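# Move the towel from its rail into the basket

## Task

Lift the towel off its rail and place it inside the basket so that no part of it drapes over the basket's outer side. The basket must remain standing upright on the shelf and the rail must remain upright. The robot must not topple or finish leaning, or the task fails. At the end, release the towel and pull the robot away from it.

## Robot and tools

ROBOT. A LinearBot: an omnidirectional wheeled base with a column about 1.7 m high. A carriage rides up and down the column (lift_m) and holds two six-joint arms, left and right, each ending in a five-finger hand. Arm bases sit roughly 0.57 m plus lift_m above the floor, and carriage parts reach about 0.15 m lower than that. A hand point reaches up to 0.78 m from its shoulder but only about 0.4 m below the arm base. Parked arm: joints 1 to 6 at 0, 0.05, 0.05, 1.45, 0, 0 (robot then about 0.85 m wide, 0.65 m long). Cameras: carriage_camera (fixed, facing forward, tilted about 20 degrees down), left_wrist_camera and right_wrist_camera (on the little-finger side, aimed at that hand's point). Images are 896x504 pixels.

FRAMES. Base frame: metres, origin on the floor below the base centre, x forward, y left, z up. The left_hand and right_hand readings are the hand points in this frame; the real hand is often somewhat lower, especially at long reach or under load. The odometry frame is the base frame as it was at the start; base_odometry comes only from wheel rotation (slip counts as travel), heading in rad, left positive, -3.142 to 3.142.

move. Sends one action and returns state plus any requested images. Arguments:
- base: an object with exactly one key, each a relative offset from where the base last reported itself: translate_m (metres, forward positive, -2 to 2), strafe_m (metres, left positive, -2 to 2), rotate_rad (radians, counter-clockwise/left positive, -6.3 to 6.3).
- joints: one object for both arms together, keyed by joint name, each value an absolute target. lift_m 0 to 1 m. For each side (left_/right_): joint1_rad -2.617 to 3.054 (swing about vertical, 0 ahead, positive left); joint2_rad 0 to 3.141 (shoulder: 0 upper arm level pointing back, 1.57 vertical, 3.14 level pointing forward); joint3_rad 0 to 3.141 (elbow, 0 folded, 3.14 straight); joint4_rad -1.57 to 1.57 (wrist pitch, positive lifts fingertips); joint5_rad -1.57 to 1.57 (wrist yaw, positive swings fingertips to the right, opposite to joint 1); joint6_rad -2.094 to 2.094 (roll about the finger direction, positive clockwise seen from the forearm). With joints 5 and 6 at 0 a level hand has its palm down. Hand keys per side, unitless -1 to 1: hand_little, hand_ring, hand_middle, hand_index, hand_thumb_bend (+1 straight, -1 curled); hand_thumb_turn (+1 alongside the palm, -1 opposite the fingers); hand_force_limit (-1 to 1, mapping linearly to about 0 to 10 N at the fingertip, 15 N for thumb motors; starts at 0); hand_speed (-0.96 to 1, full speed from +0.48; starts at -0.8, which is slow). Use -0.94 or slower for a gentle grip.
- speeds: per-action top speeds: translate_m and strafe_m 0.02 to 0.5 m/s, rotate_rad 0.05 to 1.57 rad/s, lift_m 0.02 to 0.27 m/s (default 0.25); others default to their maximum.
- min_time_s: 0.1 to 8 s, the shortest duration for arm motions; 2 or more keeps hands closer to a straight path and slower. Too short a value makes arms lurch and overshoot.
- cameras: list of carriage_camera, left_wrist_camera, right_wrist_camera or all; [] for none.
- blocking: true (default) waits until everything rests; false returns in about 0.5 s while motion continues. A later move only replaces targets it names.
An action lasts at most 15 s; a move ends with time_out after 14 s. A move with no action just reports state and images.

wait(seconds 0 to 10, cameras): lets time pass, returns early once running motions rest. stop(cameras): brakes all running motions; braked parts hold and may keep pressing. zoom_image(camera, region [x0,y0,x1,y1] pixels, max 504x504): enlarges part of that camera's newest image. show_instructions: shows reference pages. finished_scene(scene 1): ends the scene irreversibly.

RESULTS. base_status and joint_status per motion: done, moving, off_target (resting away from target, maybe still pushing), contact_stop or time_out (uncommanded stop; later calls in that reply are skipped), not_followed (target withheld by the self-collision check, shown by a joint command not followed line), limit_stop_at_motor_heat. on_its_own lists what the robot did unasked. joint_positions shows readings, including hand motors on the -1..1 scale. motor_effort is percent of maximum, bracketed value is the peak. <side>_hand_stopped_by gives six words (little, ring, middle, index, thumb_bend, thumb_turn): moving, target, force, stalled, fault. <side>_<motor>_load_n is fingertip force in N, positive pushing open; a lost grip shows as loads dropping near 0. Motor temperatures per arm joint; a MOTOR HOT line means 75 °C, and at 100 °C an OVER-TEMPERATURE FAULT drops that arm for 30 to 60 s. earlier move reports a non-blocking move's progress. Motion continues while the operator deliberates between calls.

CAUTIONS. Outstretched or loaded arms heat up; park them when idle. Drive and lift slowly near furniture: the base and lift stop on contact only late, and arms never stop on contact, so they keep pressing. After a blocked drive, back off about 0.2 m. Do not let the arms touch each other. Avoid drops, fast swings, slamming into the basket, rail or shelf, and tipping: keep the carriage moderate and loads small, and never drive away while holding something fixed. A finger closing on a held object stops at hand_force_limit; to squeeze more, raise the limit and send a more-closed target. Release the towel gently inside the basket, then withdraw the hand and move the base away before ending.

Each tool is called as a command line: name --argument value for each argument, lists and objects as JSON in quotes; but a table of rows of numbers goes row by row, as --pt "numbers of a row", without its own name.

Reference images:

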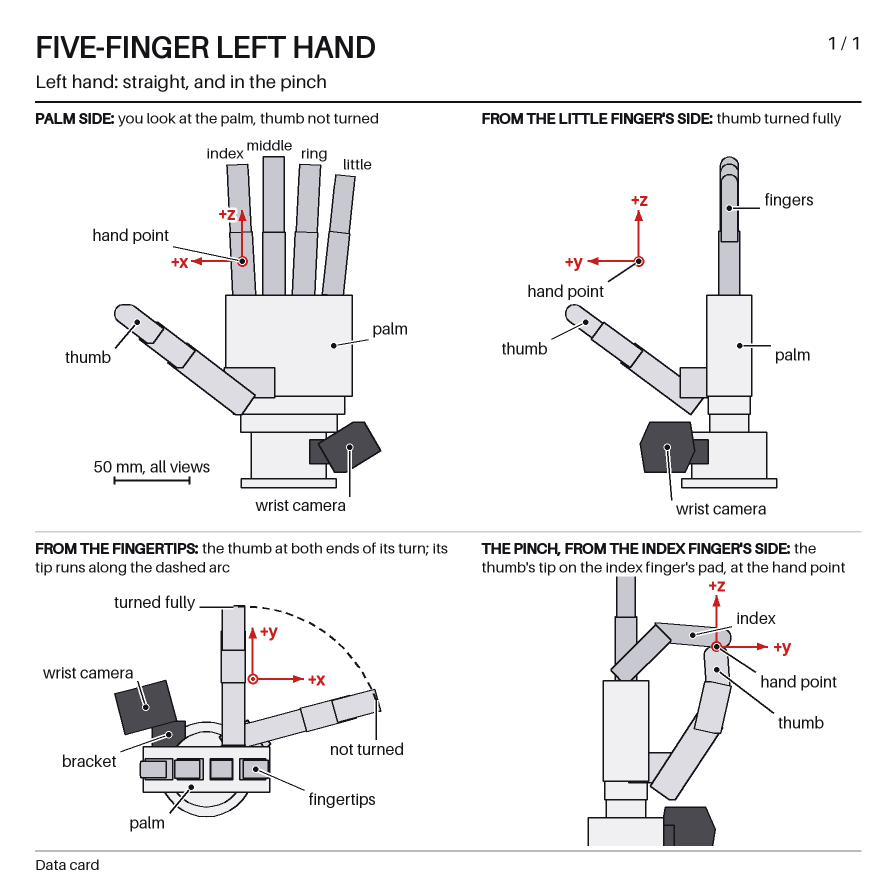

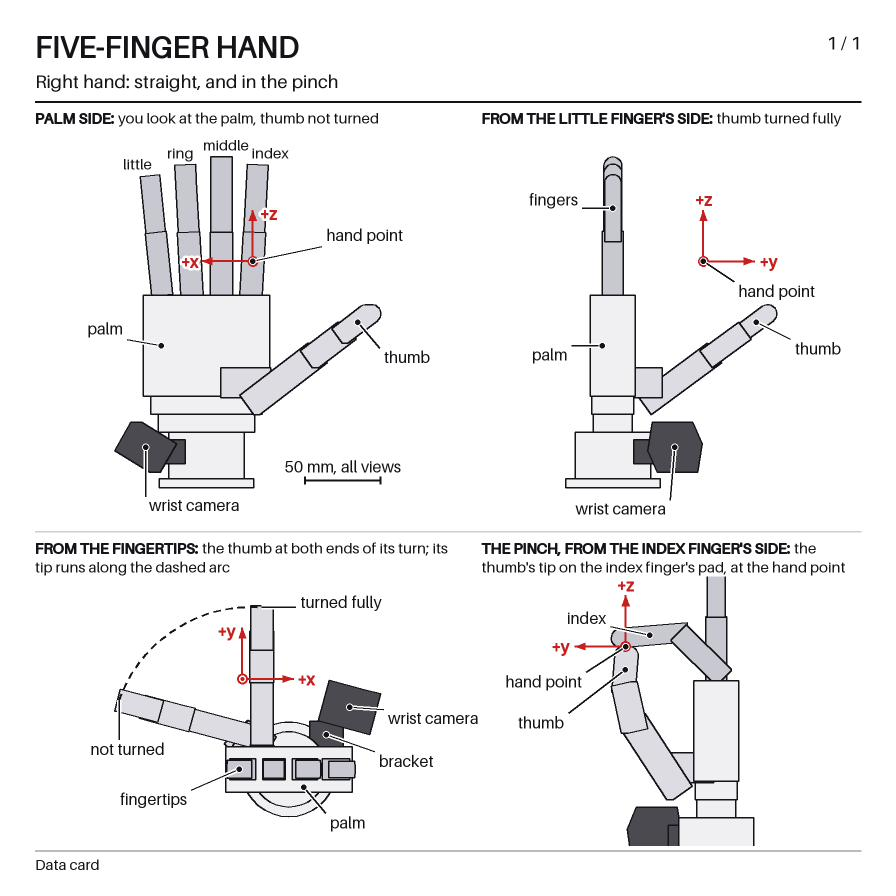

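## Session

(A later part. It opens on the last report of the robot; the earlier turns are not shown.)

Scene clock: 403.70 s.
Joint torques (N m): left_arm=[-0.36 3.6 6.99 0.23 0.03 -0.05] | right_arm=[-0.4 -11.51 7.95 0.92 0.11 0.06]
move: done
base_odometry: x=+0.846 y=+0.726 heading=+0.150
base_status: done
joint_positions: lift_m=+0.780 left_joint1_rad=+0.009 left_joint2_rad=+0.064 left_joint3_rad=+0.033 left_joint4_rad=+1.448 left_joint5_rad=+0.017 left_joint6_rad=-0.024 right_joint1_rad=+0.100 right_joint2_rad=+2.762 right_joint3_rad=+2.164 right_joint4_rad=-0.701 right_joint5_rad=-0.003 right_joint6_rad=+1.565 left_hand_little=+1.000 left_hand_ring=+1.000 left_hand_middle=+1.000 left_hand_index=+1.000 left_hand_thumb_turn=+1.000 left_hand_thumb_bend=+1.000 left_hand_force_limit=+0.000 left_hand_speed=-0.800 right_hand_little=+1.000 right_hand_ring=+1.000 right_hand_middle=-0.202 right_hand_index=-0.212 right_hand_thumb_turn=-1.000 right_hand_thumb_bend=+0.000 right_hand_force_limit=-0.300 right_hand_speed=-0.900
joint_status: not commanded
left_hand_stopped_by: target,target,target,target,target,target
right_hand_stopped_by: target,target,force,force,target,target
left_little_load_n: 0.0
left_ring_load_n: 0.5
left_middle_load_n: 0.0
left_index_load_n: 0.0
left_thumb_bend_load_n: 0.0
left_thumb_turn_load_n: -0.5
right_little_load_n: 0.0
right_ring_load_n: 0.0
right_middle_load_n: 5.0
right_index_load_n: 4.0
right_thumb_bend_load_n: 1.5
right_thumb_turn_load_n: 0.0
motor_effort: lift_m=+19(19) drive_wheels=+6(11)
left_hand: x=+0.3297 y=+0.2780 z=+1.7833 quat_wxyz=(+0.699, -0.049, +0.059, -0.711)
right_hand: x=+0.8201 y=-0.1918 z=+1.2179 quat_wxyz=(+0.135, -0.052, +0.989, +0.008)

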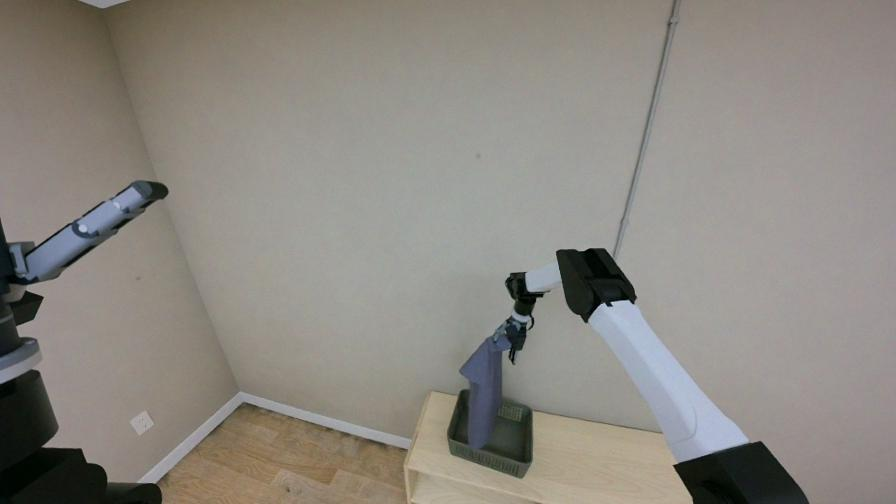

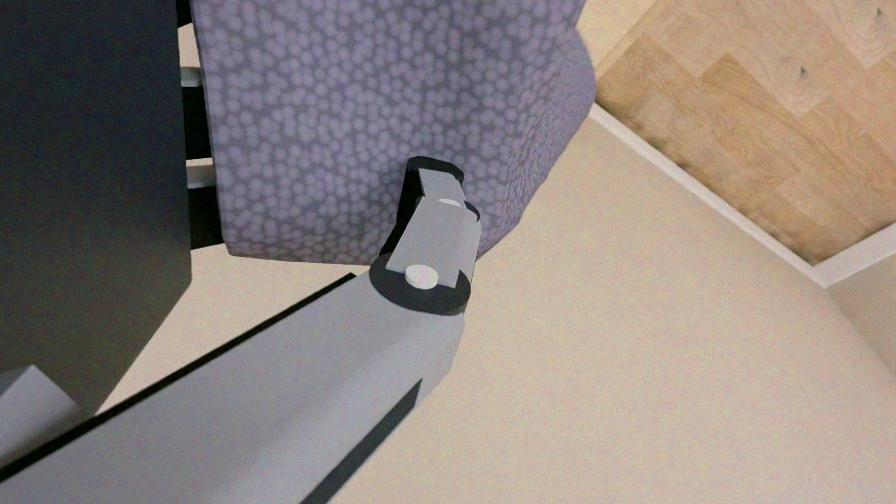

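move --base '{"translate_m": 0.06}' --speeds '{"translate_m": 0.06}' --cameras '["carriage_camera"]'

zoom_image --camera "carriage_camera" --region '[420, 300, 580, 500]'

Scene clock: 438.80 s.
Joint torques (N m): left_arm=[-0.38 3.47 6.95 0.15 0.03 -0.04] | right_arm=[-0.55 -11.4 7.92 0.92 0.09 0.06]
Motor temperatures (°C): left_arm=[20 27 37 31 25 24] | right_arm=[21 56 49 32 23 26]
move: done
base_odometry: x=+0.905 y=+0.736 heading=+0.151
base_status: done
joint_positions: lift_m=+0.780 left_joint1_rad=+0.009 left_joint2_rad=+0.064 left_joint3_rad=+0.033 left_joint4_rad=+1.449 left_joint5_rad=+0.017 left_joint6_rad=-0.024 right_joint1_rad=+0.101 right_joint2_rad=+2.762 right_joint3_rad=+2.164 right_joint4_rad=-0.702 right_joint5_rad=-0.003 right_joint6_rad=+1.565 left_hand_little=+1.000 left_hand_ring=+1.000 left_hand_middle=+1.000 left_hand_index=+1.000 left_hand_thumb_turn=+1.000 left_hand_thumb_bend=+1.000 left_hand_force_limit=+0.000 left_hand_speed=-0.800 right_hand_little=+1.000 right_hand_ring=+1.000 right_hand_middle=-0.202 right_hand_index=-0.212 right_hand_thumb_turn=-1.000 right_hand_thumb_bend=+0.000 right_hand_force_limit=-0.300 right_hand_speed=-0.900
joint_status: not commanded
left_hand_stopped_by: target,target,target,target,target,target
right_hand_stopped_by: target,target,force,force,target,target
left_little_load_n: 0.0
left_ring_load_n: 0.0
left_middle_load_n: 0.0
left_index_load_n: 0.0
left_thumb_bend_load_n: 0.0
left_thumb_turn_load_n: 0.0
right_little_load_n: 0.0
right_ring_load_n: 0.0
right_middle_load_n: 5.0
right_index_load_n: 4.5
right_thumb_bend_load_n: 1.5
right_thumb_turn_load_n: 0.0
motor_effort: lift_m=+19(19) drive_wheels=-6(14)
left_hand: x=+0.3294 y=+0.2779 z=+1.7834 quat_wxyz=(+0.699, -0.049, +0.059, -0.711)
right_hand: x=+0.8195 y=-0.1914 z=+1.2177 quat_wxyz=(+0.134, -0.053, +0.989, +0.008)

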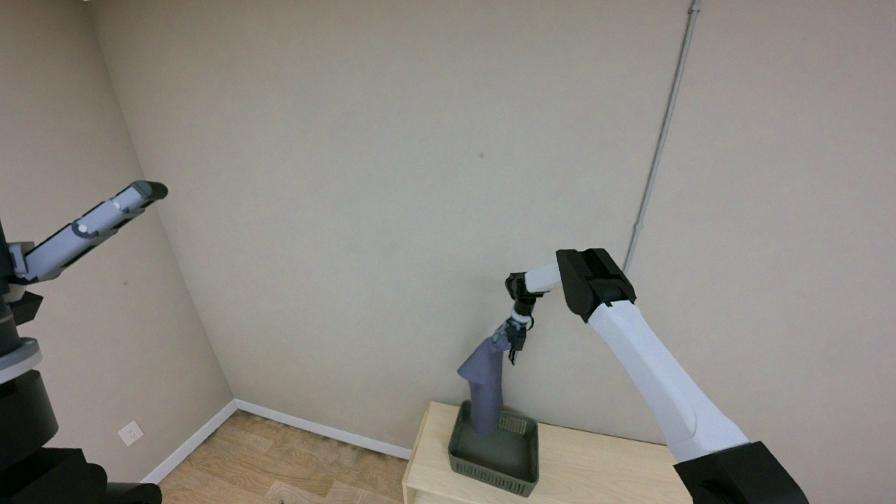

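Scaled by 2.520 from the camera's image (finer frame: 1280x720).

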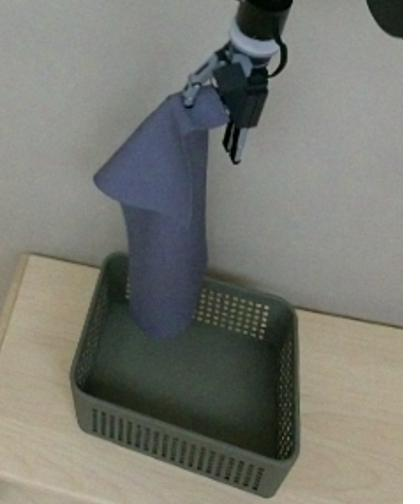

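move --joints '{"lift_m": 0.65}' --speeds '{"lift_m": 0.08}' --cameras '["carriage_camera"]'

zoom_image --camera "carriage_camera" --region '[400, 200, 652, 452]'

Scene clock: 459.63 s.
Joint torques (N m): left_arm=[-0.34 3.43 7.08 0.15 0.03 -0.05] | right_arm=[-0.54 -12.14 7.42 0.95 0.14 0.04]
Motor temperatures (°C): left_arm=[20 27 37 31 25 24] | right_arm=[21 56 50 31 23 26]
move: done
base_odometry: x=+0.905 y=+0.736 heading=+0.151
base_status: not commanded
joint_positions: lift_m=+0.650 left_joint1_rad=+0.009 left_joint2_rad=+0.064 left_joint3_rad=+0.033 left_joint4_rad=+1.449 left_joint5_rad=+0.017 left_joint6_rad=-0.024 right_joint1_rad=+0.101 right_joint2_rad=+2.768 right_joint3_rad=+2.170 right_joint4_rad=-0.702 right_joint5_rad=-0.003 right_joint6_rad=+1.565 left_hand_little=+1.000 left_hand_ring=+1.000 left_hand_middle=+1.000 left_hand_index=+1.000 left_hand_thumb_turn=+1.000 left_hand_thumb_bend=+1.000 left_hand_force_limit=+0.000 left_hand_speed=-0.800 right_hand_little=+1.000 right_hand_ring=+1.000 right_hand_middle=-0.202 right_hand_index=-0.212 right_hand_thumb_turn=-1.000 right_hand_thumb_bend=+0.000 right_hand_force_limit=-0.300 right_hand_speed=-0.900
joint_status: all done
left_hand_stopped_by: target,target,target,target,target,target
right_hand_stopped_by: target,target,force,force,target,target
left_little_load_n: 0.0
left_ring_load_n: 0.0
left_middle_load_n: 0.0
left_index_load_n: 0.0
left_thumb_bend_load_n: 0.0
left_thumb_turn_load_n: 0.0
right_little_load_n: 0.0
right_ring_load_n: 0.0
right_middle_load_n: 5.0
right_index_load_n: 4.5
right_thumb_bend_load_n: 1.5
right_thumb_turn_load_n: -0.5
motor_effort: lift_m=+19(19) drive_wheels=-5(6)
left_hand: x=+0.3294 y=+0.2779 z=+1.6534 quat_wxyz=(+0.699, -0.049, +0.059, -0.711)
right_hand: x=+0.8204 y=-0.1913 z=+1.0867 quat_wxyz=(+0.135, -0.053, +0.989, +0.008)

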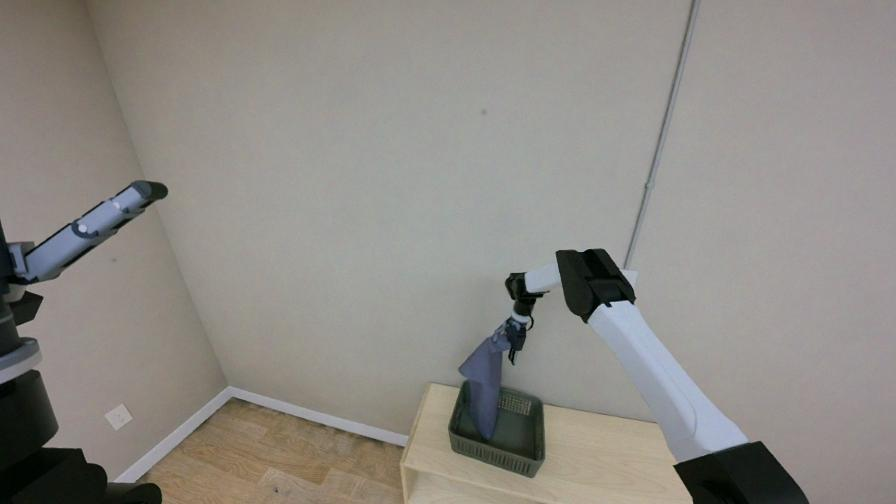

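Scaled by 2.000 from the camera's image (finer frame: 1280x720).

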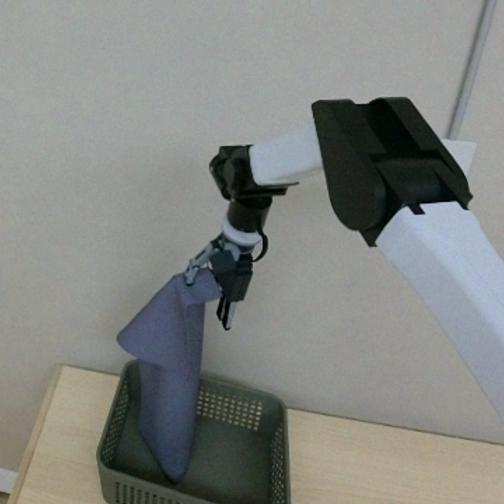

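move --base '{"strafe_m": -0.04}' --speeds '{"strafe_m": 0.08}' --cameras '[]'

move --joints '{"lift_m": 0.55}' --speeds '{"lift_m": 0.08}' --cameras '["carriage_camera"]'

zoom_image --camera "carriage_camera" --region '[400, 200, 652, 452]'

Scene clock: 474.07 s.
Joint torques (N m): left_arm=[-0.39 3.51 6.99 0.2 0.02 -0.04] | right_arm=[-0.54 -12.18 7.5 0.95 0.14 0.04]
Motor temperatures (°C): left_arm=[20 27 37 31 25 24] | right_arm=[21 58 50 30 23 25]
move: done
base_odometry: x=+0.911 y=+0.696 heading=+0.151
base_status: done
joint_positions: lift_m=+0.650 left_joint1_rad=+0.009 left_joint2_rad=+0.064 left_joint3_rad=+0.033 left_joint4_rad=+1.449 left_joint5_rad=+0.016 left_joint6_rad=-0.024 right_joint1_rad=+0.101 right_joint2_rad=+2.768 right_joint3_rad=+2.170 right_joint4_rad=-0.701 right_joint5_rad=-0.002 right_joint6_rad=+1.565 left_hand_little=+1.000 left_hand_ring=+1.000 left_hand_middle=+1.000 left_hand_index=+1.000 left_hand_thumb_turn=+1.000 left_hand_thumb_bend=+1.000 left_hand_force_limit=+0.000 left_hand_speed=-0.800 right_hand_little=+1.000 right_hand_ring=+1.000 right_hand_middle=-0.202 right_hand_index=-0.212 right_hand_thumb_turn=-1.000 right_hand_thumb_bend=+0.000 right_hand_force_limit=-0.300 right_hand_speed=-0.900
joint_status: not commanded
left_hand_stopped_by: target,target,target,target,target,target
right_hand_stopped_by: target,target,force,force,target,target
left_little_load_n: -0.5
left_ring_load_n: 0.0
left_middle_load_n: 0.0
left_index_load_n: 0.0
left_thumb_bend_load_n: 0.0
left_thumb_turn_load_n: 0.0
right_little_load_n: 0.0
right_ring_load_n: 0.0
right_middle_load_n: 5.0
right_index_load_n: 4.5
right_thumb_bend_load_n: 1.5
right_thumb_turn_load_n: 0.0
motor_effort: lift_m=+19(19) drive_wheels=+4(11)
left_hand: x=+0.3294 y=+0.2781 z=+1.6534 quat_wxyz=(+0.699, -0.049, +0.059, -0.711)
right_hand: x=+0.8206 y=-0.1915 z=+1.0868 quat_wxyz=(+0.135, -0.053, +0.989, +0.008)

Scene clock: 475.67 s.
Joint torques (N m): left_arm=[-0.34 3.45 6.91 0.15 0.04 -0.05] | right_arm=[-0.57 -12.22 7.13 0.92 0.16 0.04]
Motor temperatures (°C): left_arm=[20 27 37 31 25 24] | right_arm=[21 58 50 30 23 25]
move: done
base_odometry: x=+0.911 y=+0.696 heading=+0.151
base_status: not commanded
joint_positions: lift_m=+0.550 left_joint1_rad=+0.009 left_joint2_rad=+0.064 left_joint3_rad=+0.033 left_joint4_rad=+1.449 left_joint5_rad=+0.016 left_joint6_rad=-0.024 right_joint1_rad=+0.101 right_joint2_rad=+2.770 right_joint3_rad=+2.174 right_joint4_rad=-0.701 right_joint5_rad=-0.002 right_joint6_rad=+1.565 left_hand_little=+1.000 left_hand_ring=+1.000 left_hand_middle=+1.000 left_hand_index=+1.000 left_hand_thumb_turn=+1.000 left_hand_thumb_bend=+1.000 left_hand_force_limit=+0.000 left_hand_speed=-0.800 right_hand_little=+1.000 right_hand_ring=+1.000 right_hand_middle=-0.202 right_hand_index=-0.212 right_hand_thumb_turn=-1.000 right_hand_thumb_bend=+0.000 right_hand_force_limit=-0.300 right_hand_speed=-0.900
joint_status: all done
left_hand_stopped_by: target,target,target,target,target,target
right_hand_stopped_by: target,target,force,force,target,target
left_little_load_n: 0.0
left_ring_load_n: 0.0
left_middle_load_n: 0.0
left_index_load_n: -0.5
left_thumb_bend_load_n: 0.0
left_thumb_turn_load_n: 0.0
right_little_load_n: 0.0
right_ring_load_n: 0.0
right_middle_load_n: 5.0
right_index_load_n: 4.0
right_thumb_bend_load_n: 2.0
right_thumb_turn_load_n: -0.5
motor_effort: lift_m=+19(20) drive_wheels=+4(4)
left_hand: x=+0.3294 y=+0.2781 z=+1.5534 quat_wxyz=(+0.699, -0.049, +0.059, -0.711)
right_hand: x=+0.8214 y=-0.1914 z=+0.9865 quat_wxyz=(+0.136, -0.053, +0.989, +0.008)

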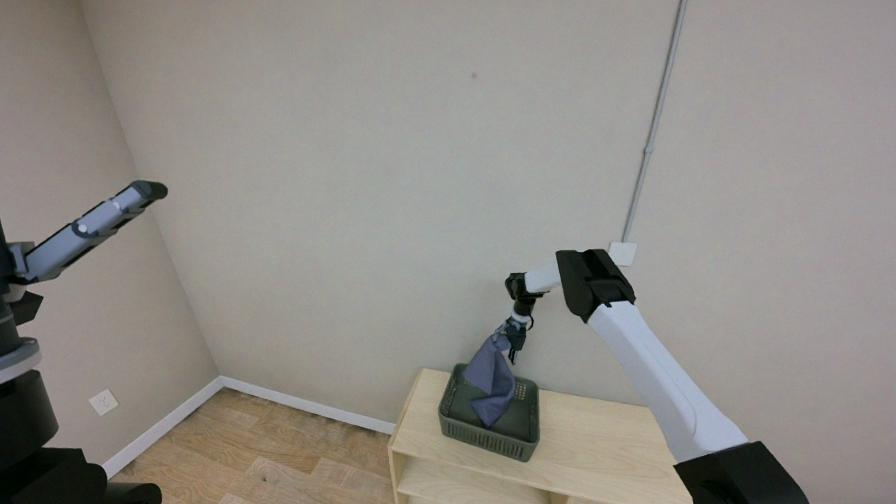

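Scaled by 2.000 from the camera's image (finer frame: 1280x720).

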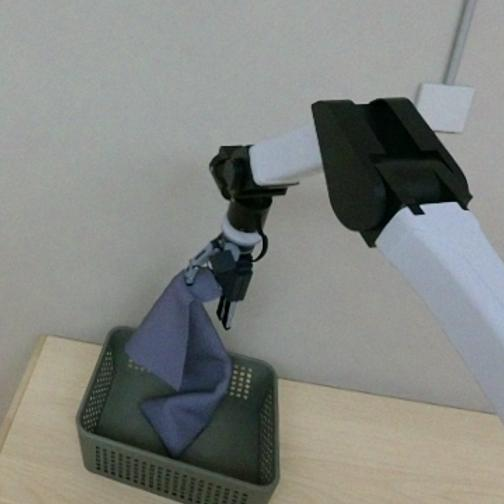

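move --joints '{"lift_m": 0.44}' --speeds '{"lift_m": 0.08}' --cameras '["carriage_camera"]'

zoom_image --camera "carriage_camera" --region '[400, 200, 652, 452]'

Scene clock: 480.03 s.
Joint torques (N m): left_arm=[-0.32 3.44 6.91 0.1 0.03 -0.05] | right_arm=[-0.47 -12.4 6.86 1.01 0.11 0.07]
Motor temperatures (°C): left_arm=[20 27 37 31 25 24] | right_arm=[21 56 49 30 23 25]
move: done
base_odometry: x=+0.911 y=+0.696 heading=+0.151
base_status: not commanded
joint_positions: lift_m=+0.440 left_joint1_rad=+0.009 left_joint2_rad=+0.064 left_joint3_rad=+0.033 left_joint4_rad=+1.449 left_joint5_rad=+0.016 left_joint6_rad=-0.024 right_joint1_rad=+0.101 right_joint2_rad=+2.772 right_joint3_rad=+2.176 right_joint4_rad=-0.701 right_joint5_rad=-0.002 right_joint6_rad=+1.565 left_hand_little=+1.000 left_hand_ring=+1.000 left_hand_middle=+1.000 left_hand_index=+1.000 left_hand_thumb_turn=+1.000 left_hand_thumb_bend=+1.000 left_hand_force_limit=+0.000 left_hand_speed=-0.800 right_hand_little=+1.000 right_hand_ring=+1.000 right_hand_middle=-0.202 right_hand_index=-0.212 right_hand_thumb_turn=-1.000 right_hand_thumb_bend=+0.000 right_hand_force_limit=-0.300 right_hand_speed=-0.900
joint_status: all done
left_hand_stopped_by: target,target,target,target,target,target
right_hand_stopped_by: target,target,force,force,target,target
left_little_load_n: 0.0
left_ring_load_n: 0.0
left_middle_load_n: 0.0
left_index_load_n: 0.0
left_thumb_bend_load_n: 0.0
left_thumb_turn_load_n: 0.0
right_little_load_n: 0.5
right_ring_load_n: 0.0
right_middle_load_n: 5.0
right_index_load_n: 4.0
right_thumb_bend_load_n: 1.5
right_thumb_turn_load_n: -0.5
motor_effort: lift_m=+19(19) drive_wheels=+4(4)
left_hand: x=+0.3294 y=+0.2781 z=+1.4434 quat_wxyz=(+0.699, -0.049, +0.059, -0.711)
right_hand: x=+0.8216 y=-0.1914 z=+0.8762 quat_wxyz=(+0.136, -0.053, +0.989, +0.008)

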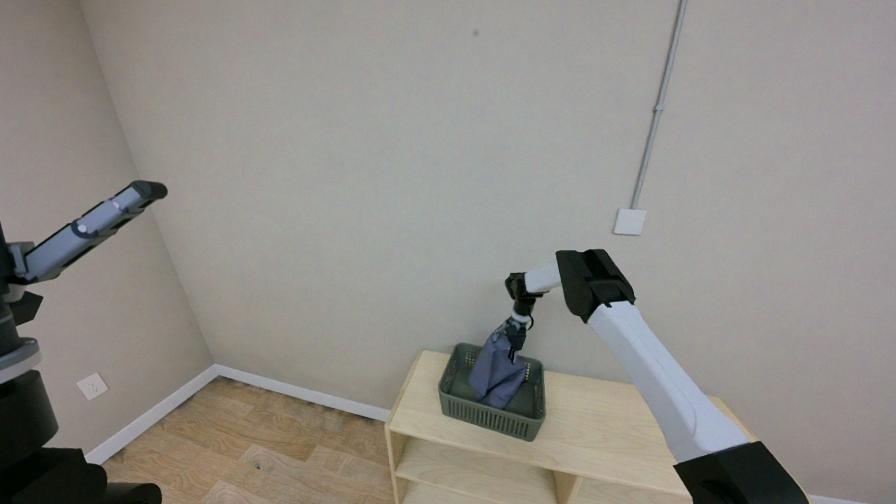

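Scaled by 2.000 from the camera's image (finer frame: 1280x720).

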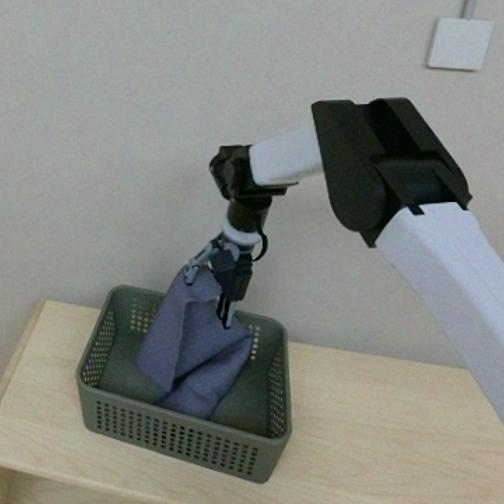

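move --joints '{"lift_m": 0.36}' --speeds '{"lift_m": 0.06}' --cameras '["carriage_camera"]'

zoom_image --camera "carriage_camera" --region '[410, 220, 610, 420]'

Scene clock: 484.73 s.
Joint torques (N m): left_arm=[-0.32 3.55 7.02 0.16 0.04 -0.05] | right_arm=[-0.4 -12.56 7.02 0.97 0.12 -0.01]
Motor temperatures (°C): left_arm=[20 27 37 31 25 24] | right_arm=[21 56 49 30 23 25]
move: done
base_odometry: x=+0.911 y=+0.696 heading=+0.151
base_status: not commanded
joint_positions: lift_m=+0.360 left_joint1_rad=+0.009 left_joint2_rad=+0.064 left_joint3_rad=+0.033 left_joint4_rad=+1.449 left_joint5_rad=+0.016 left_joint6_rad=-0.024 right_joint1_rad=+0.101 right_joint2_rad=+2.773 right_joint3_rad=+2.177 right_joint4_rad=-0.701 right_joint5_rad=-0.002 right_joint6_rad=+1.565 left_hand_little=+1.000 left_hand_ring=+1.000 left_hand_middle=+1.000 left_hand_index=+1.000 left_hand_thumb_turn=+1.000 left_hand_thumb_bend=+1.000 left_hand_force_limit=+0.000 left_hand_speed=-0.800 right_hand_little=+1.000 right_hand_ring=+1.000 right_hand_middle=-0.202 right_hand_index=-0.212 right_hand_thumb_turn=-1.000 right_hand_thumb_bend=+0.000 right_hand_force_limit=-0.300 right_hand_speed=-0.900
joint_status: all done
left_hand_stopped_by: target,target,target,target,target,target
right_hand_stopped_by: target,target,force,force,target,target
left_little_load_n: 0.0
left_ring_load_n: 0.0
left_middle_load_n: 0.0
left_index_load_n: 0.0
left_thumb_bend_load_n: 0.0
left_thumb_turn_load_n: 0.0
right_little_load_n: 0.0
right_ring_load_n: 0.5
right_middle_load_n: 4.5
right_index_load_n: 4.0
right_thumb_bend_load_n: 1.5
right_thumb_turn_load_n: 0.0
motor_effort: lift_m=+19(20) drive_wheels=+4(5)
left_hand: x=+0.3294 y=+0.2781 z=+1.3634 quat_wxyz=(+0.699, -0.049, +0.059, -0.711)
right_hand: x=+0.8217 y=-0.1914 z=+0.7961 quat_wxyz=(+0.136, -0.053, +0.989, +0.008)

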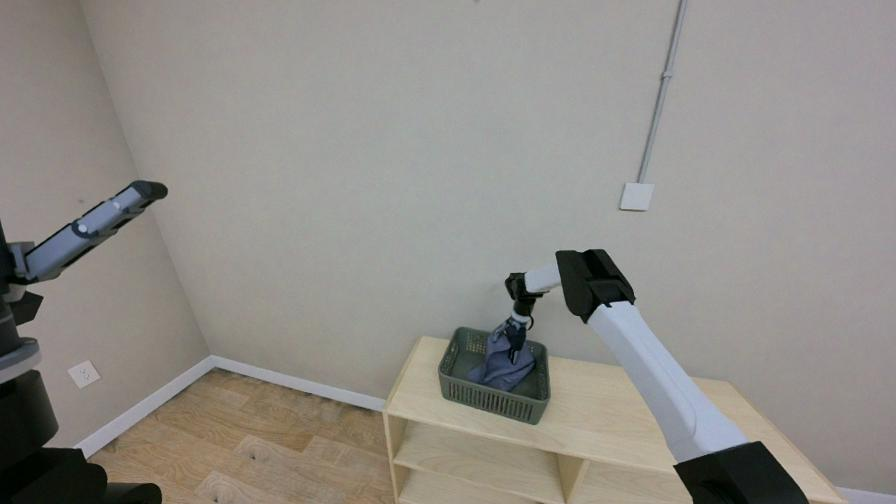

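Scaled by 2.520 from the camera's image (finer frame: 1280x720).

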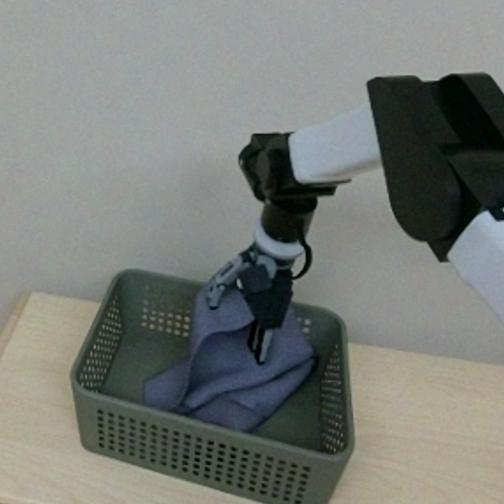

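move --joints '{"lift_m": 0.31}' --speeds '{"lift_m": 0.05}' --cameras '["carriage_camera", "right_wrist_camera"]'

zoom_image --camera "carriage_camera" --region '[420, 220, 580, 380]'

Scene clock: 491.53 s.
Joint torques (N m): left_arm=[-0.36 3.66 7.01 0.17 0.04 -0.05] | right_arm=[-0.46 -12.46 6.99 0.99 0.13 0.08]
Motor temperatures (°C): left_arm=[20 27 37 31 25 24] | right_arm=[21 57 49 30 23 25]
move: done
base_odometry: x=+0.911 y=+0.696 heading=+0.151
base_status: not commanded
joint_positions: lift_m=+0.310 left_joint1_rad=+0.009 left_joint2_rad=+0.064 left_joint3_rad=+0.033 left_joint4_rad=+1.449 left_joint5_rad=+0.016 left_joint6_rad=-0.024 right_joint1_rad=+0.101 right_joint2_rad=+2.773 right_joint3_rad=+2.177 right_joint4_rad=-0.700 right_joint5_rad=-0.002 right_joint6_rad=+1.565 left_hand_little=+1.000 left_hand_ring=+1.000 left_hand_middle=+1.000 left_hand_index=+1.000 left_hand_thumb_turn=+1.000 left_hand_thumb_bend=+1.000 left_hand_force_limit=+0.000 left_hand_speed=-0.800 right_hand_little=+1.000 right_hand_ring=+1.000 right_hand_middle=-0.202 right_hand_index=-0.212 right_hand_thumb_turn=-1.000 right_hand_thumb_bend=+0.000 right_hand_force_limit=-0.300 right_hand_speed=-0.900
joint_status: all done
left_hand_stopped_by: target,target,target,target,target,target
right_hand_stopped_by: target,target,force,force,target,target
left_little_load_n: 0.0
left_ring_load_n: 0.0
left_middle_load_n: 0.0
left_index_load_n: 0.0
left_thumb_bend_load_n: 0.0
left_thumb_turn_load_n: 0.0
right_little_load_n: 0.0
right_ring_load_n: 0.0
right_middle_load_n: 5.0
right_index_load_n: 4.0
right_thumb_bend_load_n: 1.5
right_thumb_turn_load_n: 0.0
motor_effort: lift_m=+19(19) drive_wheels=+4(5)
left_hand: x=+0.3294 y=+0.2781 z=+1.3134 quat_wxyz=(+0.699, -0.049, +0.059, -0.711)
right_hand: x=+0.8221 y=-0.1913 z=+0.7463 quat_wxyz=(+0.137, -0.053, +0.989, +0.008)

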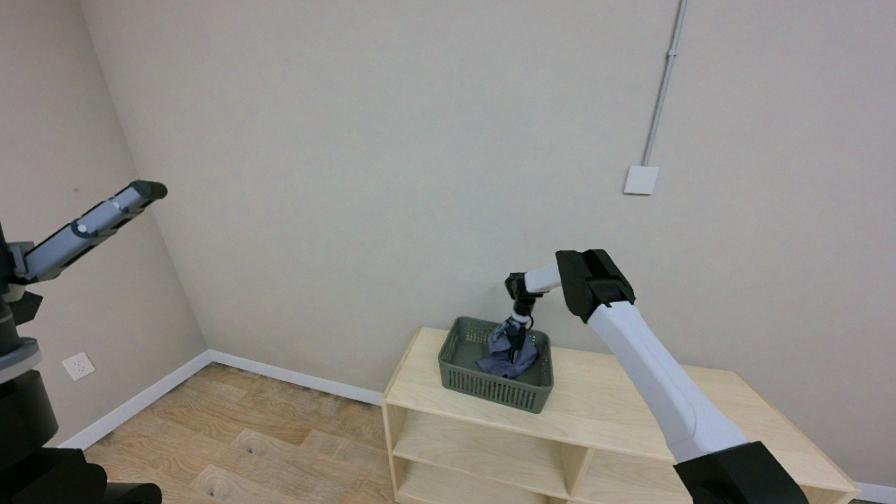

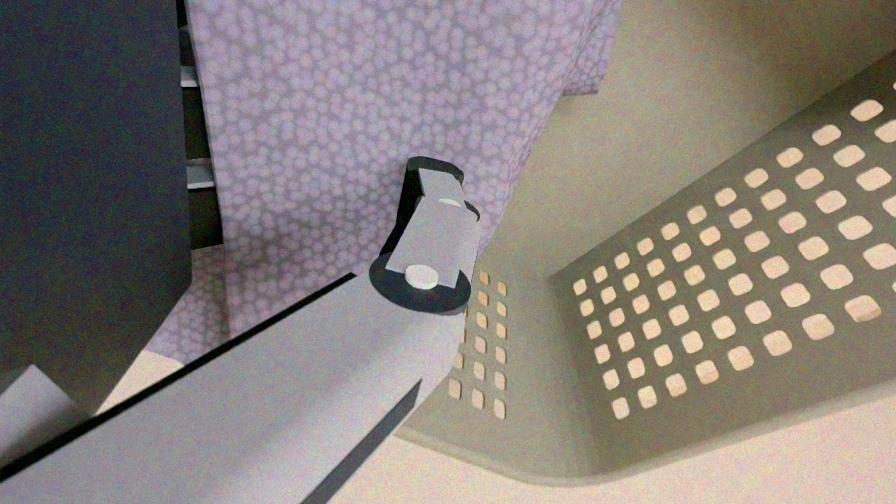

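Scaled by 3.150 from the camera's image (finer frame: 1280x720).

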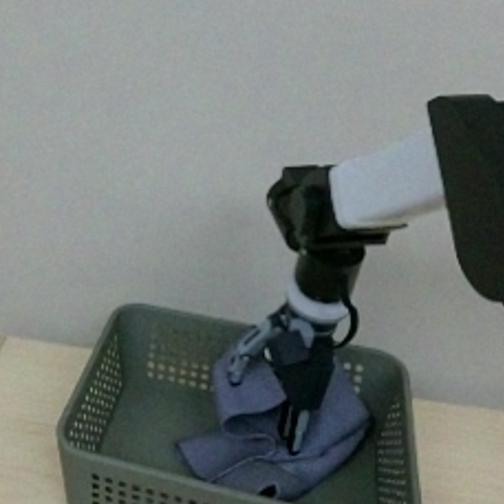

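move --joints '{"lift_m": 0.285}' --speeds '{"lift_m": 0.04}' --cameras '[]'

move --joints '{"right_hand_speed": -0.8, "right_hand_thumb_bend": 0.9, "right_hand_index": 0.3, "right_hand_middle": 0.3}' --cameras '["carriage_camera", "right_wrist_camera"]'

zoom_image --camera "carriage_camera" --region '[420, 220, 580, 380]'

Scene clock: 510.00 s.
Joint torques (N m): left_arm=[-0.35 3.34 7.04 0.16 0.03 -0.04] | right_arm=[-0.53 -12.55 6.16 0.89 0.12 0.04]
Motor temperatures (°C): left_arm=[20 27 37 31 25 23] | right_arm=[21 59 48 29 23 25]
move: done
base_odometry: x=+0.911 y=+0.696 heading=+0.151
base_status: not commanded
joint_positions: lift_m=+0.285 left_joint1_rad=+0.009 left_joint2_rad=+0.064 left_joint3_rad=+0.033 left_joint4_rad=+1.449 left_joint5_rad=+0.016 left_joint6_rad=-0.024 right_joint1_rad=+0.101 right_joint2_rad=+2.773 right_joint3_rad=+2.186 right_joint4_rad=-0.691 right_joint5_rad=-0.002 right_joint6_rad=+1.565 left_hand_little=+1.000 left_hand_ring=+1.000 left_hand_middle=+1.000 left_hand_index=+1.000 left_hand_thumb_turn=+1.000 left_hand_thumb_bend=+1.000 left_hand_force_limit=+0.000 left_hand_speed=-0.800 right_hand_little=+1.000 right_hand_ring=+1.000 right_hand_middle=-0.202 right_hand_index=-0.212 right_hand_thumb_turn=-1.000 right_hand_thumb_bend=+0.000 right_hand_force_limit=-0.300 right_hand_speed=-0.900
joint_status: all done
left_hand_stopped_by: target,target,target,target,target,target
right_hand_stopped_by: target,target,force,force,target,target
left_little_load_n: 0.5
left_ring_load_n: 0.0
left_middle_load_n: 0.0
left_index_load_n: 0.0
left_thumb_bend_load_n: 0.0
left_thumb_turn_load_n: 0.0
right_little_load_n: 0.0
right_ring_load_n: 0.0
right_middle_load_n: 5.0
right_index_load_n: 4.0
right_thumb_bend_load_n: 1.5
right_thumb_turn_load_n: -0.5
motor_effort: lift_m=+17(18) drive_wheels=+4(5)
left_hand: x=+0.3295 y=+0.2781 z=+1.2885 quat_wxyz=(+0.699, -0.049, +0.059, -0.711)
right_hand: x=+0.8272 y=-0.1909 z=+0.7254 quat_wxyz=(+0.146, -0.053, +0.988, +0.008)

Scene clock: 513.63 s.
Joint torques (N m): left_arm=[-0.36 3.49 6.95 0.15 0.03 -0.05] | right_arm=[-0.51 -12.44 6.05 0.88 0.11 0]
Motor temperatures (°C): left_arm=[20 27 37 31 25 23] | right_arm=[21 59 48 29 23 25]
move: done
base_odometry: x=+0.911 y=+0.696 heading=+0.151
base_status: not commanded
joint_positions: lift_m=+0.285 left_joint1_rad=+0.009 left_joint2_rad=+0.064 left_joint3_rad=+0.033 left_joint4_rad=+1.449 left_joint5_rad=+0.016 left_joint6_rad=-0.024 right_joint1_rad=+0.101 right_joint2_rad=+2.773 right_joint3_rad=+2.186 right_joint4_rad=-0.691 right_joint5_rad=-0.002 right_joint6_rad=+1.565 left_hand_little=+1.000 left_hand_ring=+1.000 left_hand_middle=+1.000 left_hand_index=+1.000 left_hand_thumb_turn=+1.000 left_hand_thumb_bend=+1.000 left_hand_force_limit=+0.000 left_hand_speed=-0.800 right_hand_little=+1.000 right_hand_ring=+1.000 right_hand_middle=+0.300 right_hand_index=+0.300 right_hand_thumb_turn=-1.000 right_hand_thumb_bend=+0.900 right_hand_force_limit=-0.300 right_hand_speed=-0.800
joint_status: all done
left_hand_stopped_by: target,target,target,target,target,target
right_hand_stopped_by: target,target,target,target,target,target
left_little_load_n: 0.0
left_ring_load_n: 0.0
left_middle_load_n: 0.0
left_index_load_n: 0.0
left_thumb_bend_load_n: 0.0
left_thumb_turn_load_n: 0.0
right_little_load_n: 0.0
right_ring_load_n: 0.0
right_middle_load_n: 0.0
right_index_load_n: 0.0
right_thumb_bend_load_n: 0.0
right_thumb_turn_load_n: 0.0
motor_effort: lift_m=+18(18) drive_wheels=+4(4)
left_hand: x=+0.3295 y=+0.2781 z=+1.2885 quat_wxyz=(+0.699, -0.049, +0.059, -0.711)
right_hand: x=+0.8272 y=-0.1909 z=+0.7254 quat_wxyz=(+0.146, -0.053, +0.988, +0.008)

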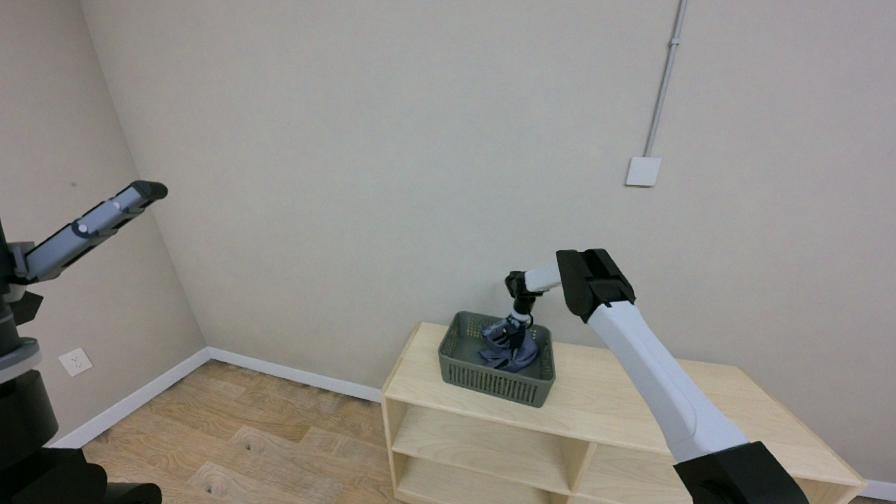

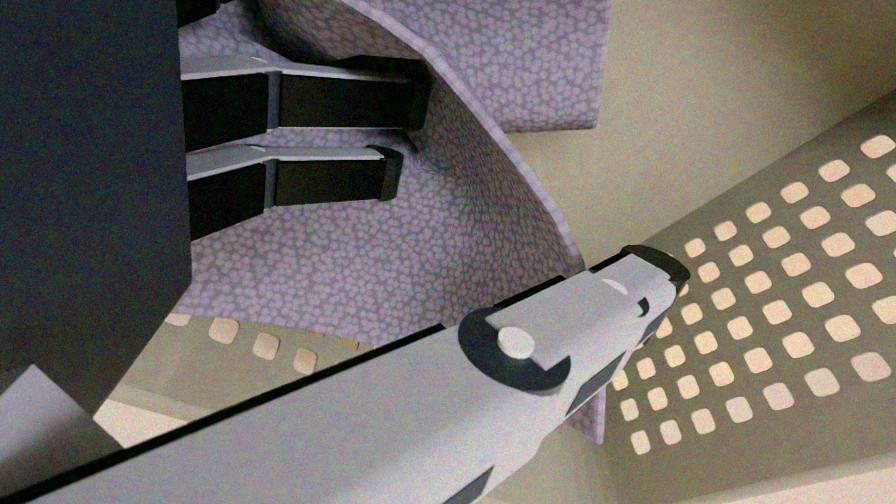

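Scaled by 3.150 from the camera's image (finer frame: 1280x720).

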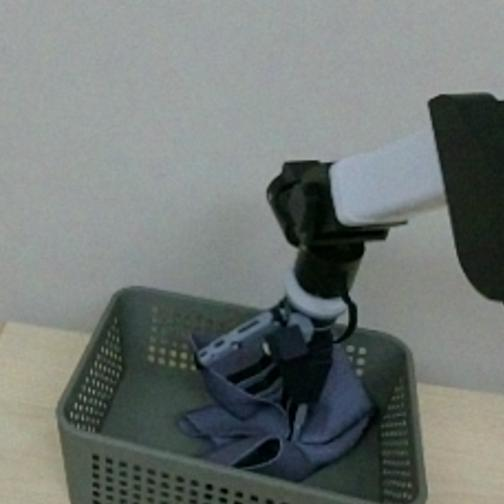

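move --joints '{"lift_m": 0.33, "right_hand_thumb_bend": 1.0, "right_hand_index": 1.0, "right_hand_middle": 1.0}' --speeds '{"lift_m": 0.03}' --cameras '["carriage_camera", "right_wrist_camera"]'

zoom_image --camera "carriage_camera" --region '[420, 220, 580, 380]'

Scene clock: 519.43 s.
Joint torques (N m): left_arm=[-0.34 3.52 7.01 0.14 0.04 -0.05] | right_arm=[-0.64 -12.56 6 0.85 0.17 0.09]
Motor temperatures (°C): left_arm=[20 27 37 31 24 23] | right_arm=[21 60 47 29 23 25]
move: done
base_odometry: x=+0.911 y=+0.696 heading=+0.151
base_status: not commanded
joint_positions: lift_m=+0.330 left_joint1_rad=+0.009 left_joint2_rad=+0.064 left_joint3_rad=+0.033 left_joint4_rad=+1.449 left_joint5_rad=+0.016 left_joint6_rad=-0.024 right_joint1_rad=+0.101 right_joint2_rad=+2.773 right_joint3_rad=+2.186 right_joint4_rad=-0.690 right_joint5_rad=-0.002 right_joint6_rad=+1.565 left_hand_little=+1.000 left_hand_ring=+1.000 left_hand_middle=+1.000 left_hand_index=+1.000 left_hand_thumb_turn=+1.000 left_hand_thumb_bend=+1.000 left_hand_force_limit=+0.000 left_hand_speed=-0.800 right_hand_little=+1.000 right_hand_ring=+1.000 right_hand_middle=+1.000 right_hand_index=+1.000 right_hand_thumb_turn=-1.000 right_hand_thumb_bend=+1.000 right_hand_force_limit=-0.300 right_hand_speed=-0.800
joint_status: all done
left_hand_stopped_by: target,target,target,target,target,target
right_hand_stopped_by: target,target,target,target,target,target
left_little_load_n: 0.0
left_ring_load_n: 0.0
left_middle_load_n: 0.0
left_index_load_n: 0.0
left_thumb_bend_load_n: 0.0
left_thumb_turn_load_n: 0.0
right_little_load_n: 0.0
right_ring_load_n: 0.0
right_middle_load_n: -0.5
right_index_load_n: 0.0
right_thumb_bend_load_n: 0.0
right_thumb_turn_load_n: 0.0
motor_effort: lift_m=+20(21) drive_wheels=+4(4)
left_hand: x=+0.3295 y=+0.2781 z=+1.3333 quat_wxyz=(+0.699, -0.049, +0.059, -0.711)
right_hand: x=+0.8274 y=-0.1909 z=+0.7702 quat_wxyz=(+0.146, -0.053, +0.988, +0.008)

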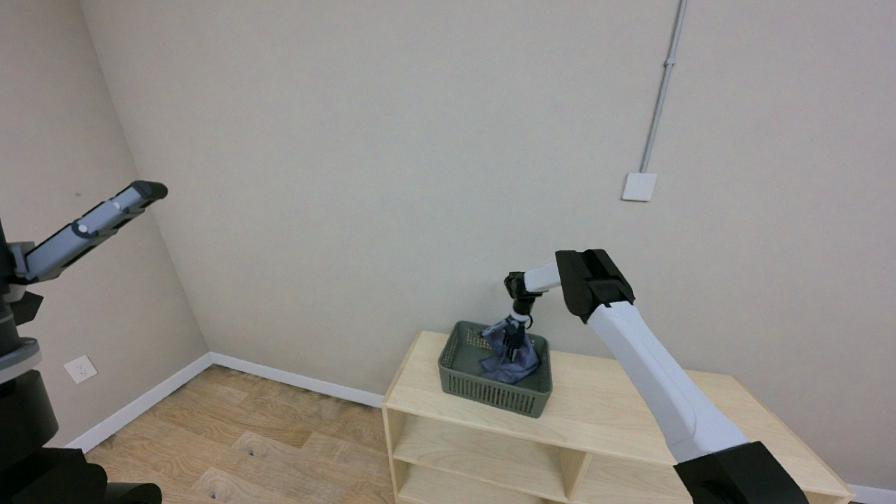

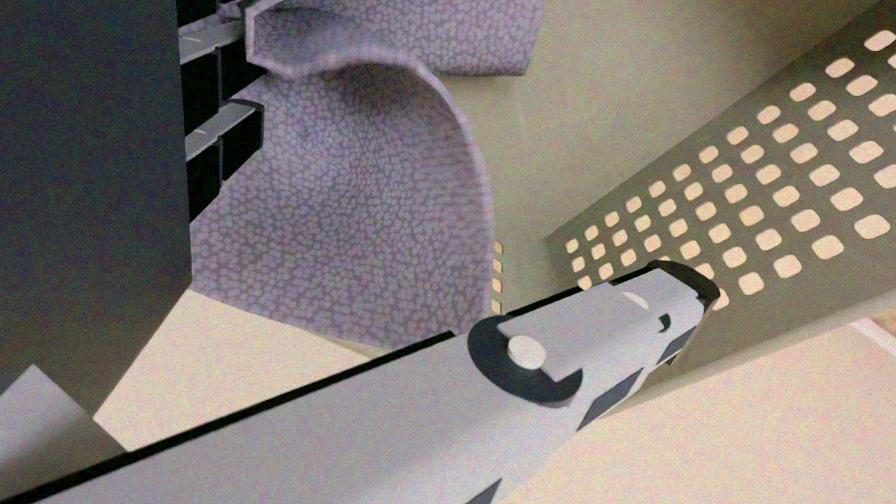

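Scaled by 3.150 from the camera's image (finer frame: 1280x720).

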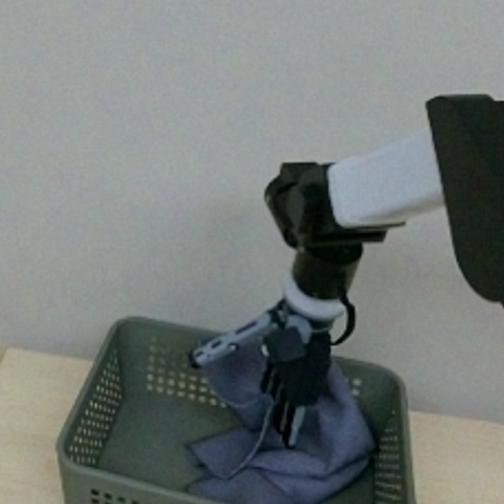

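move --joints '{"lift_m": 0.4}' --speeds '{"lift_m": 0.03}' --cameras '["carriage_camera", "right_wrist_camera"]'

zoom_image --camera "carriage_camera" --region '[420, 240, 580, 400]'

Scene clock: 526.73 s.
Joint torques (N m): left_arm=[-0.35 3.36 6.87 0.13 0.04 -0.05] | right_arm=[-0.57 -12.83 6.08 0.94 0.12 0.04]
Motor temperatures (°C): left_arm=[20 27 37 31 24 23] | right_arm=[21 60 47 29 23 25]
move: done
base_odometry: x=+0.911 y=+0.696 heading=+0.151
base_status: not commanded
joint_positions: lift_m=+0.400 left_joint1_rad=+0.009 left_joint2_rad=+0.064 left_joint3_rad=+0.033 left_joint4_rad=+1.448 left_joint5_rad=+0.016 left_joint6_rad=-0.024 right_joint1_rad=+0.101 right_joint2_rad=+2.773 right_joint3_rad=+2.186 right_joint4_rad=-0.694 right_joint5_rad=-0.002 right_joint6_rad=+1.565 left_hand_little=+1.000 left_hand_ring=+1.000 left_hand_middle=+1.000 left_hand_index=+1.000 left_hand_thumb_turn=+1.000 left_hand_thumb_bend=+1.000 left_hand_force_limit=+0.000 left_hand_speed=-0.800 right_hand_little=+1.000 right_hand_ring=+1.000 right_hand_middle=+1.000 right_hand_index=+1.000 right_hand_thumb_turn=-1.000 right_hand_thumb_bend=+1.000 right_hand_force_limit=-0.300 right_hand_speed=-0.800
joint_status: all done
left_hand_stopped_by: target,target,target,target,target,target
right_hand_stopped_by: target,target,target,target,target,target
left_little_load_n: 0.0
left_ring_load_n: 0.0
left_middle_load_n: 0.0
left_index_load_n: 0.0
left_thumb_bend_load_n: 0.0
left_thumb_turn_load_n: 0.0
right_little_load_n: 0.0
right_ring_load_n: 0.0
right_middle_load_n: 0.0
right_index_load_n: 0.0
right_thumb_bend_load_n: 0.0
right_thumb_turn_load_n: 0.0
motor_effort: lift_m=+19(23) drive_wheels=+4(5)
left_hand: x=+0.3296 y=+0.2781 z=+1.4033 quat_wxyz=(+0.699, -0.049, +0.059, -0.711)
right_hand: x=+0.8265 y=-0.1910 z=+0.8398 quat_wxyz=(+0.144, -0.053, +0.988, +0.008)

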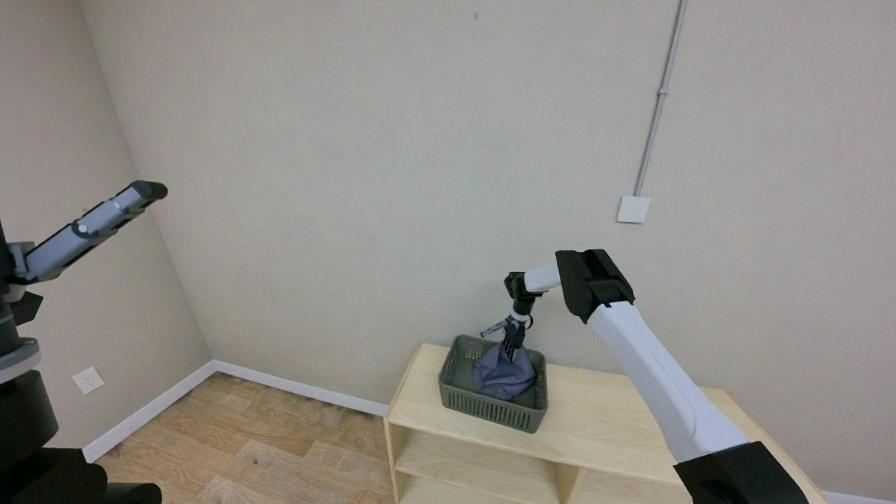

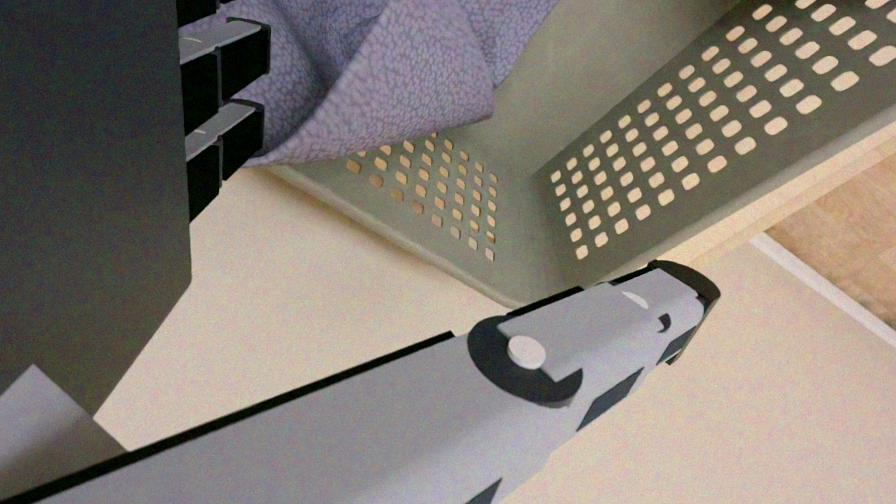

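Scaled by 3.150 from the camera's image (finer frame: 1280x720).

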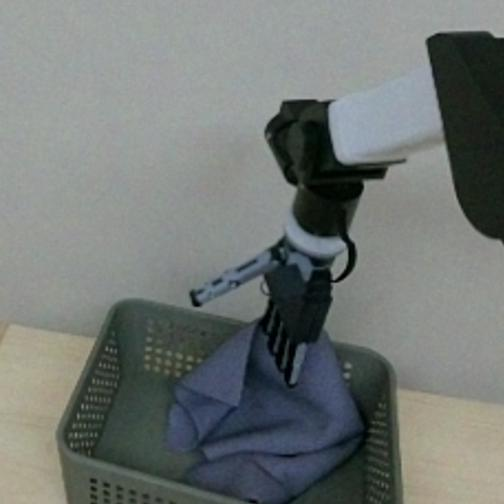

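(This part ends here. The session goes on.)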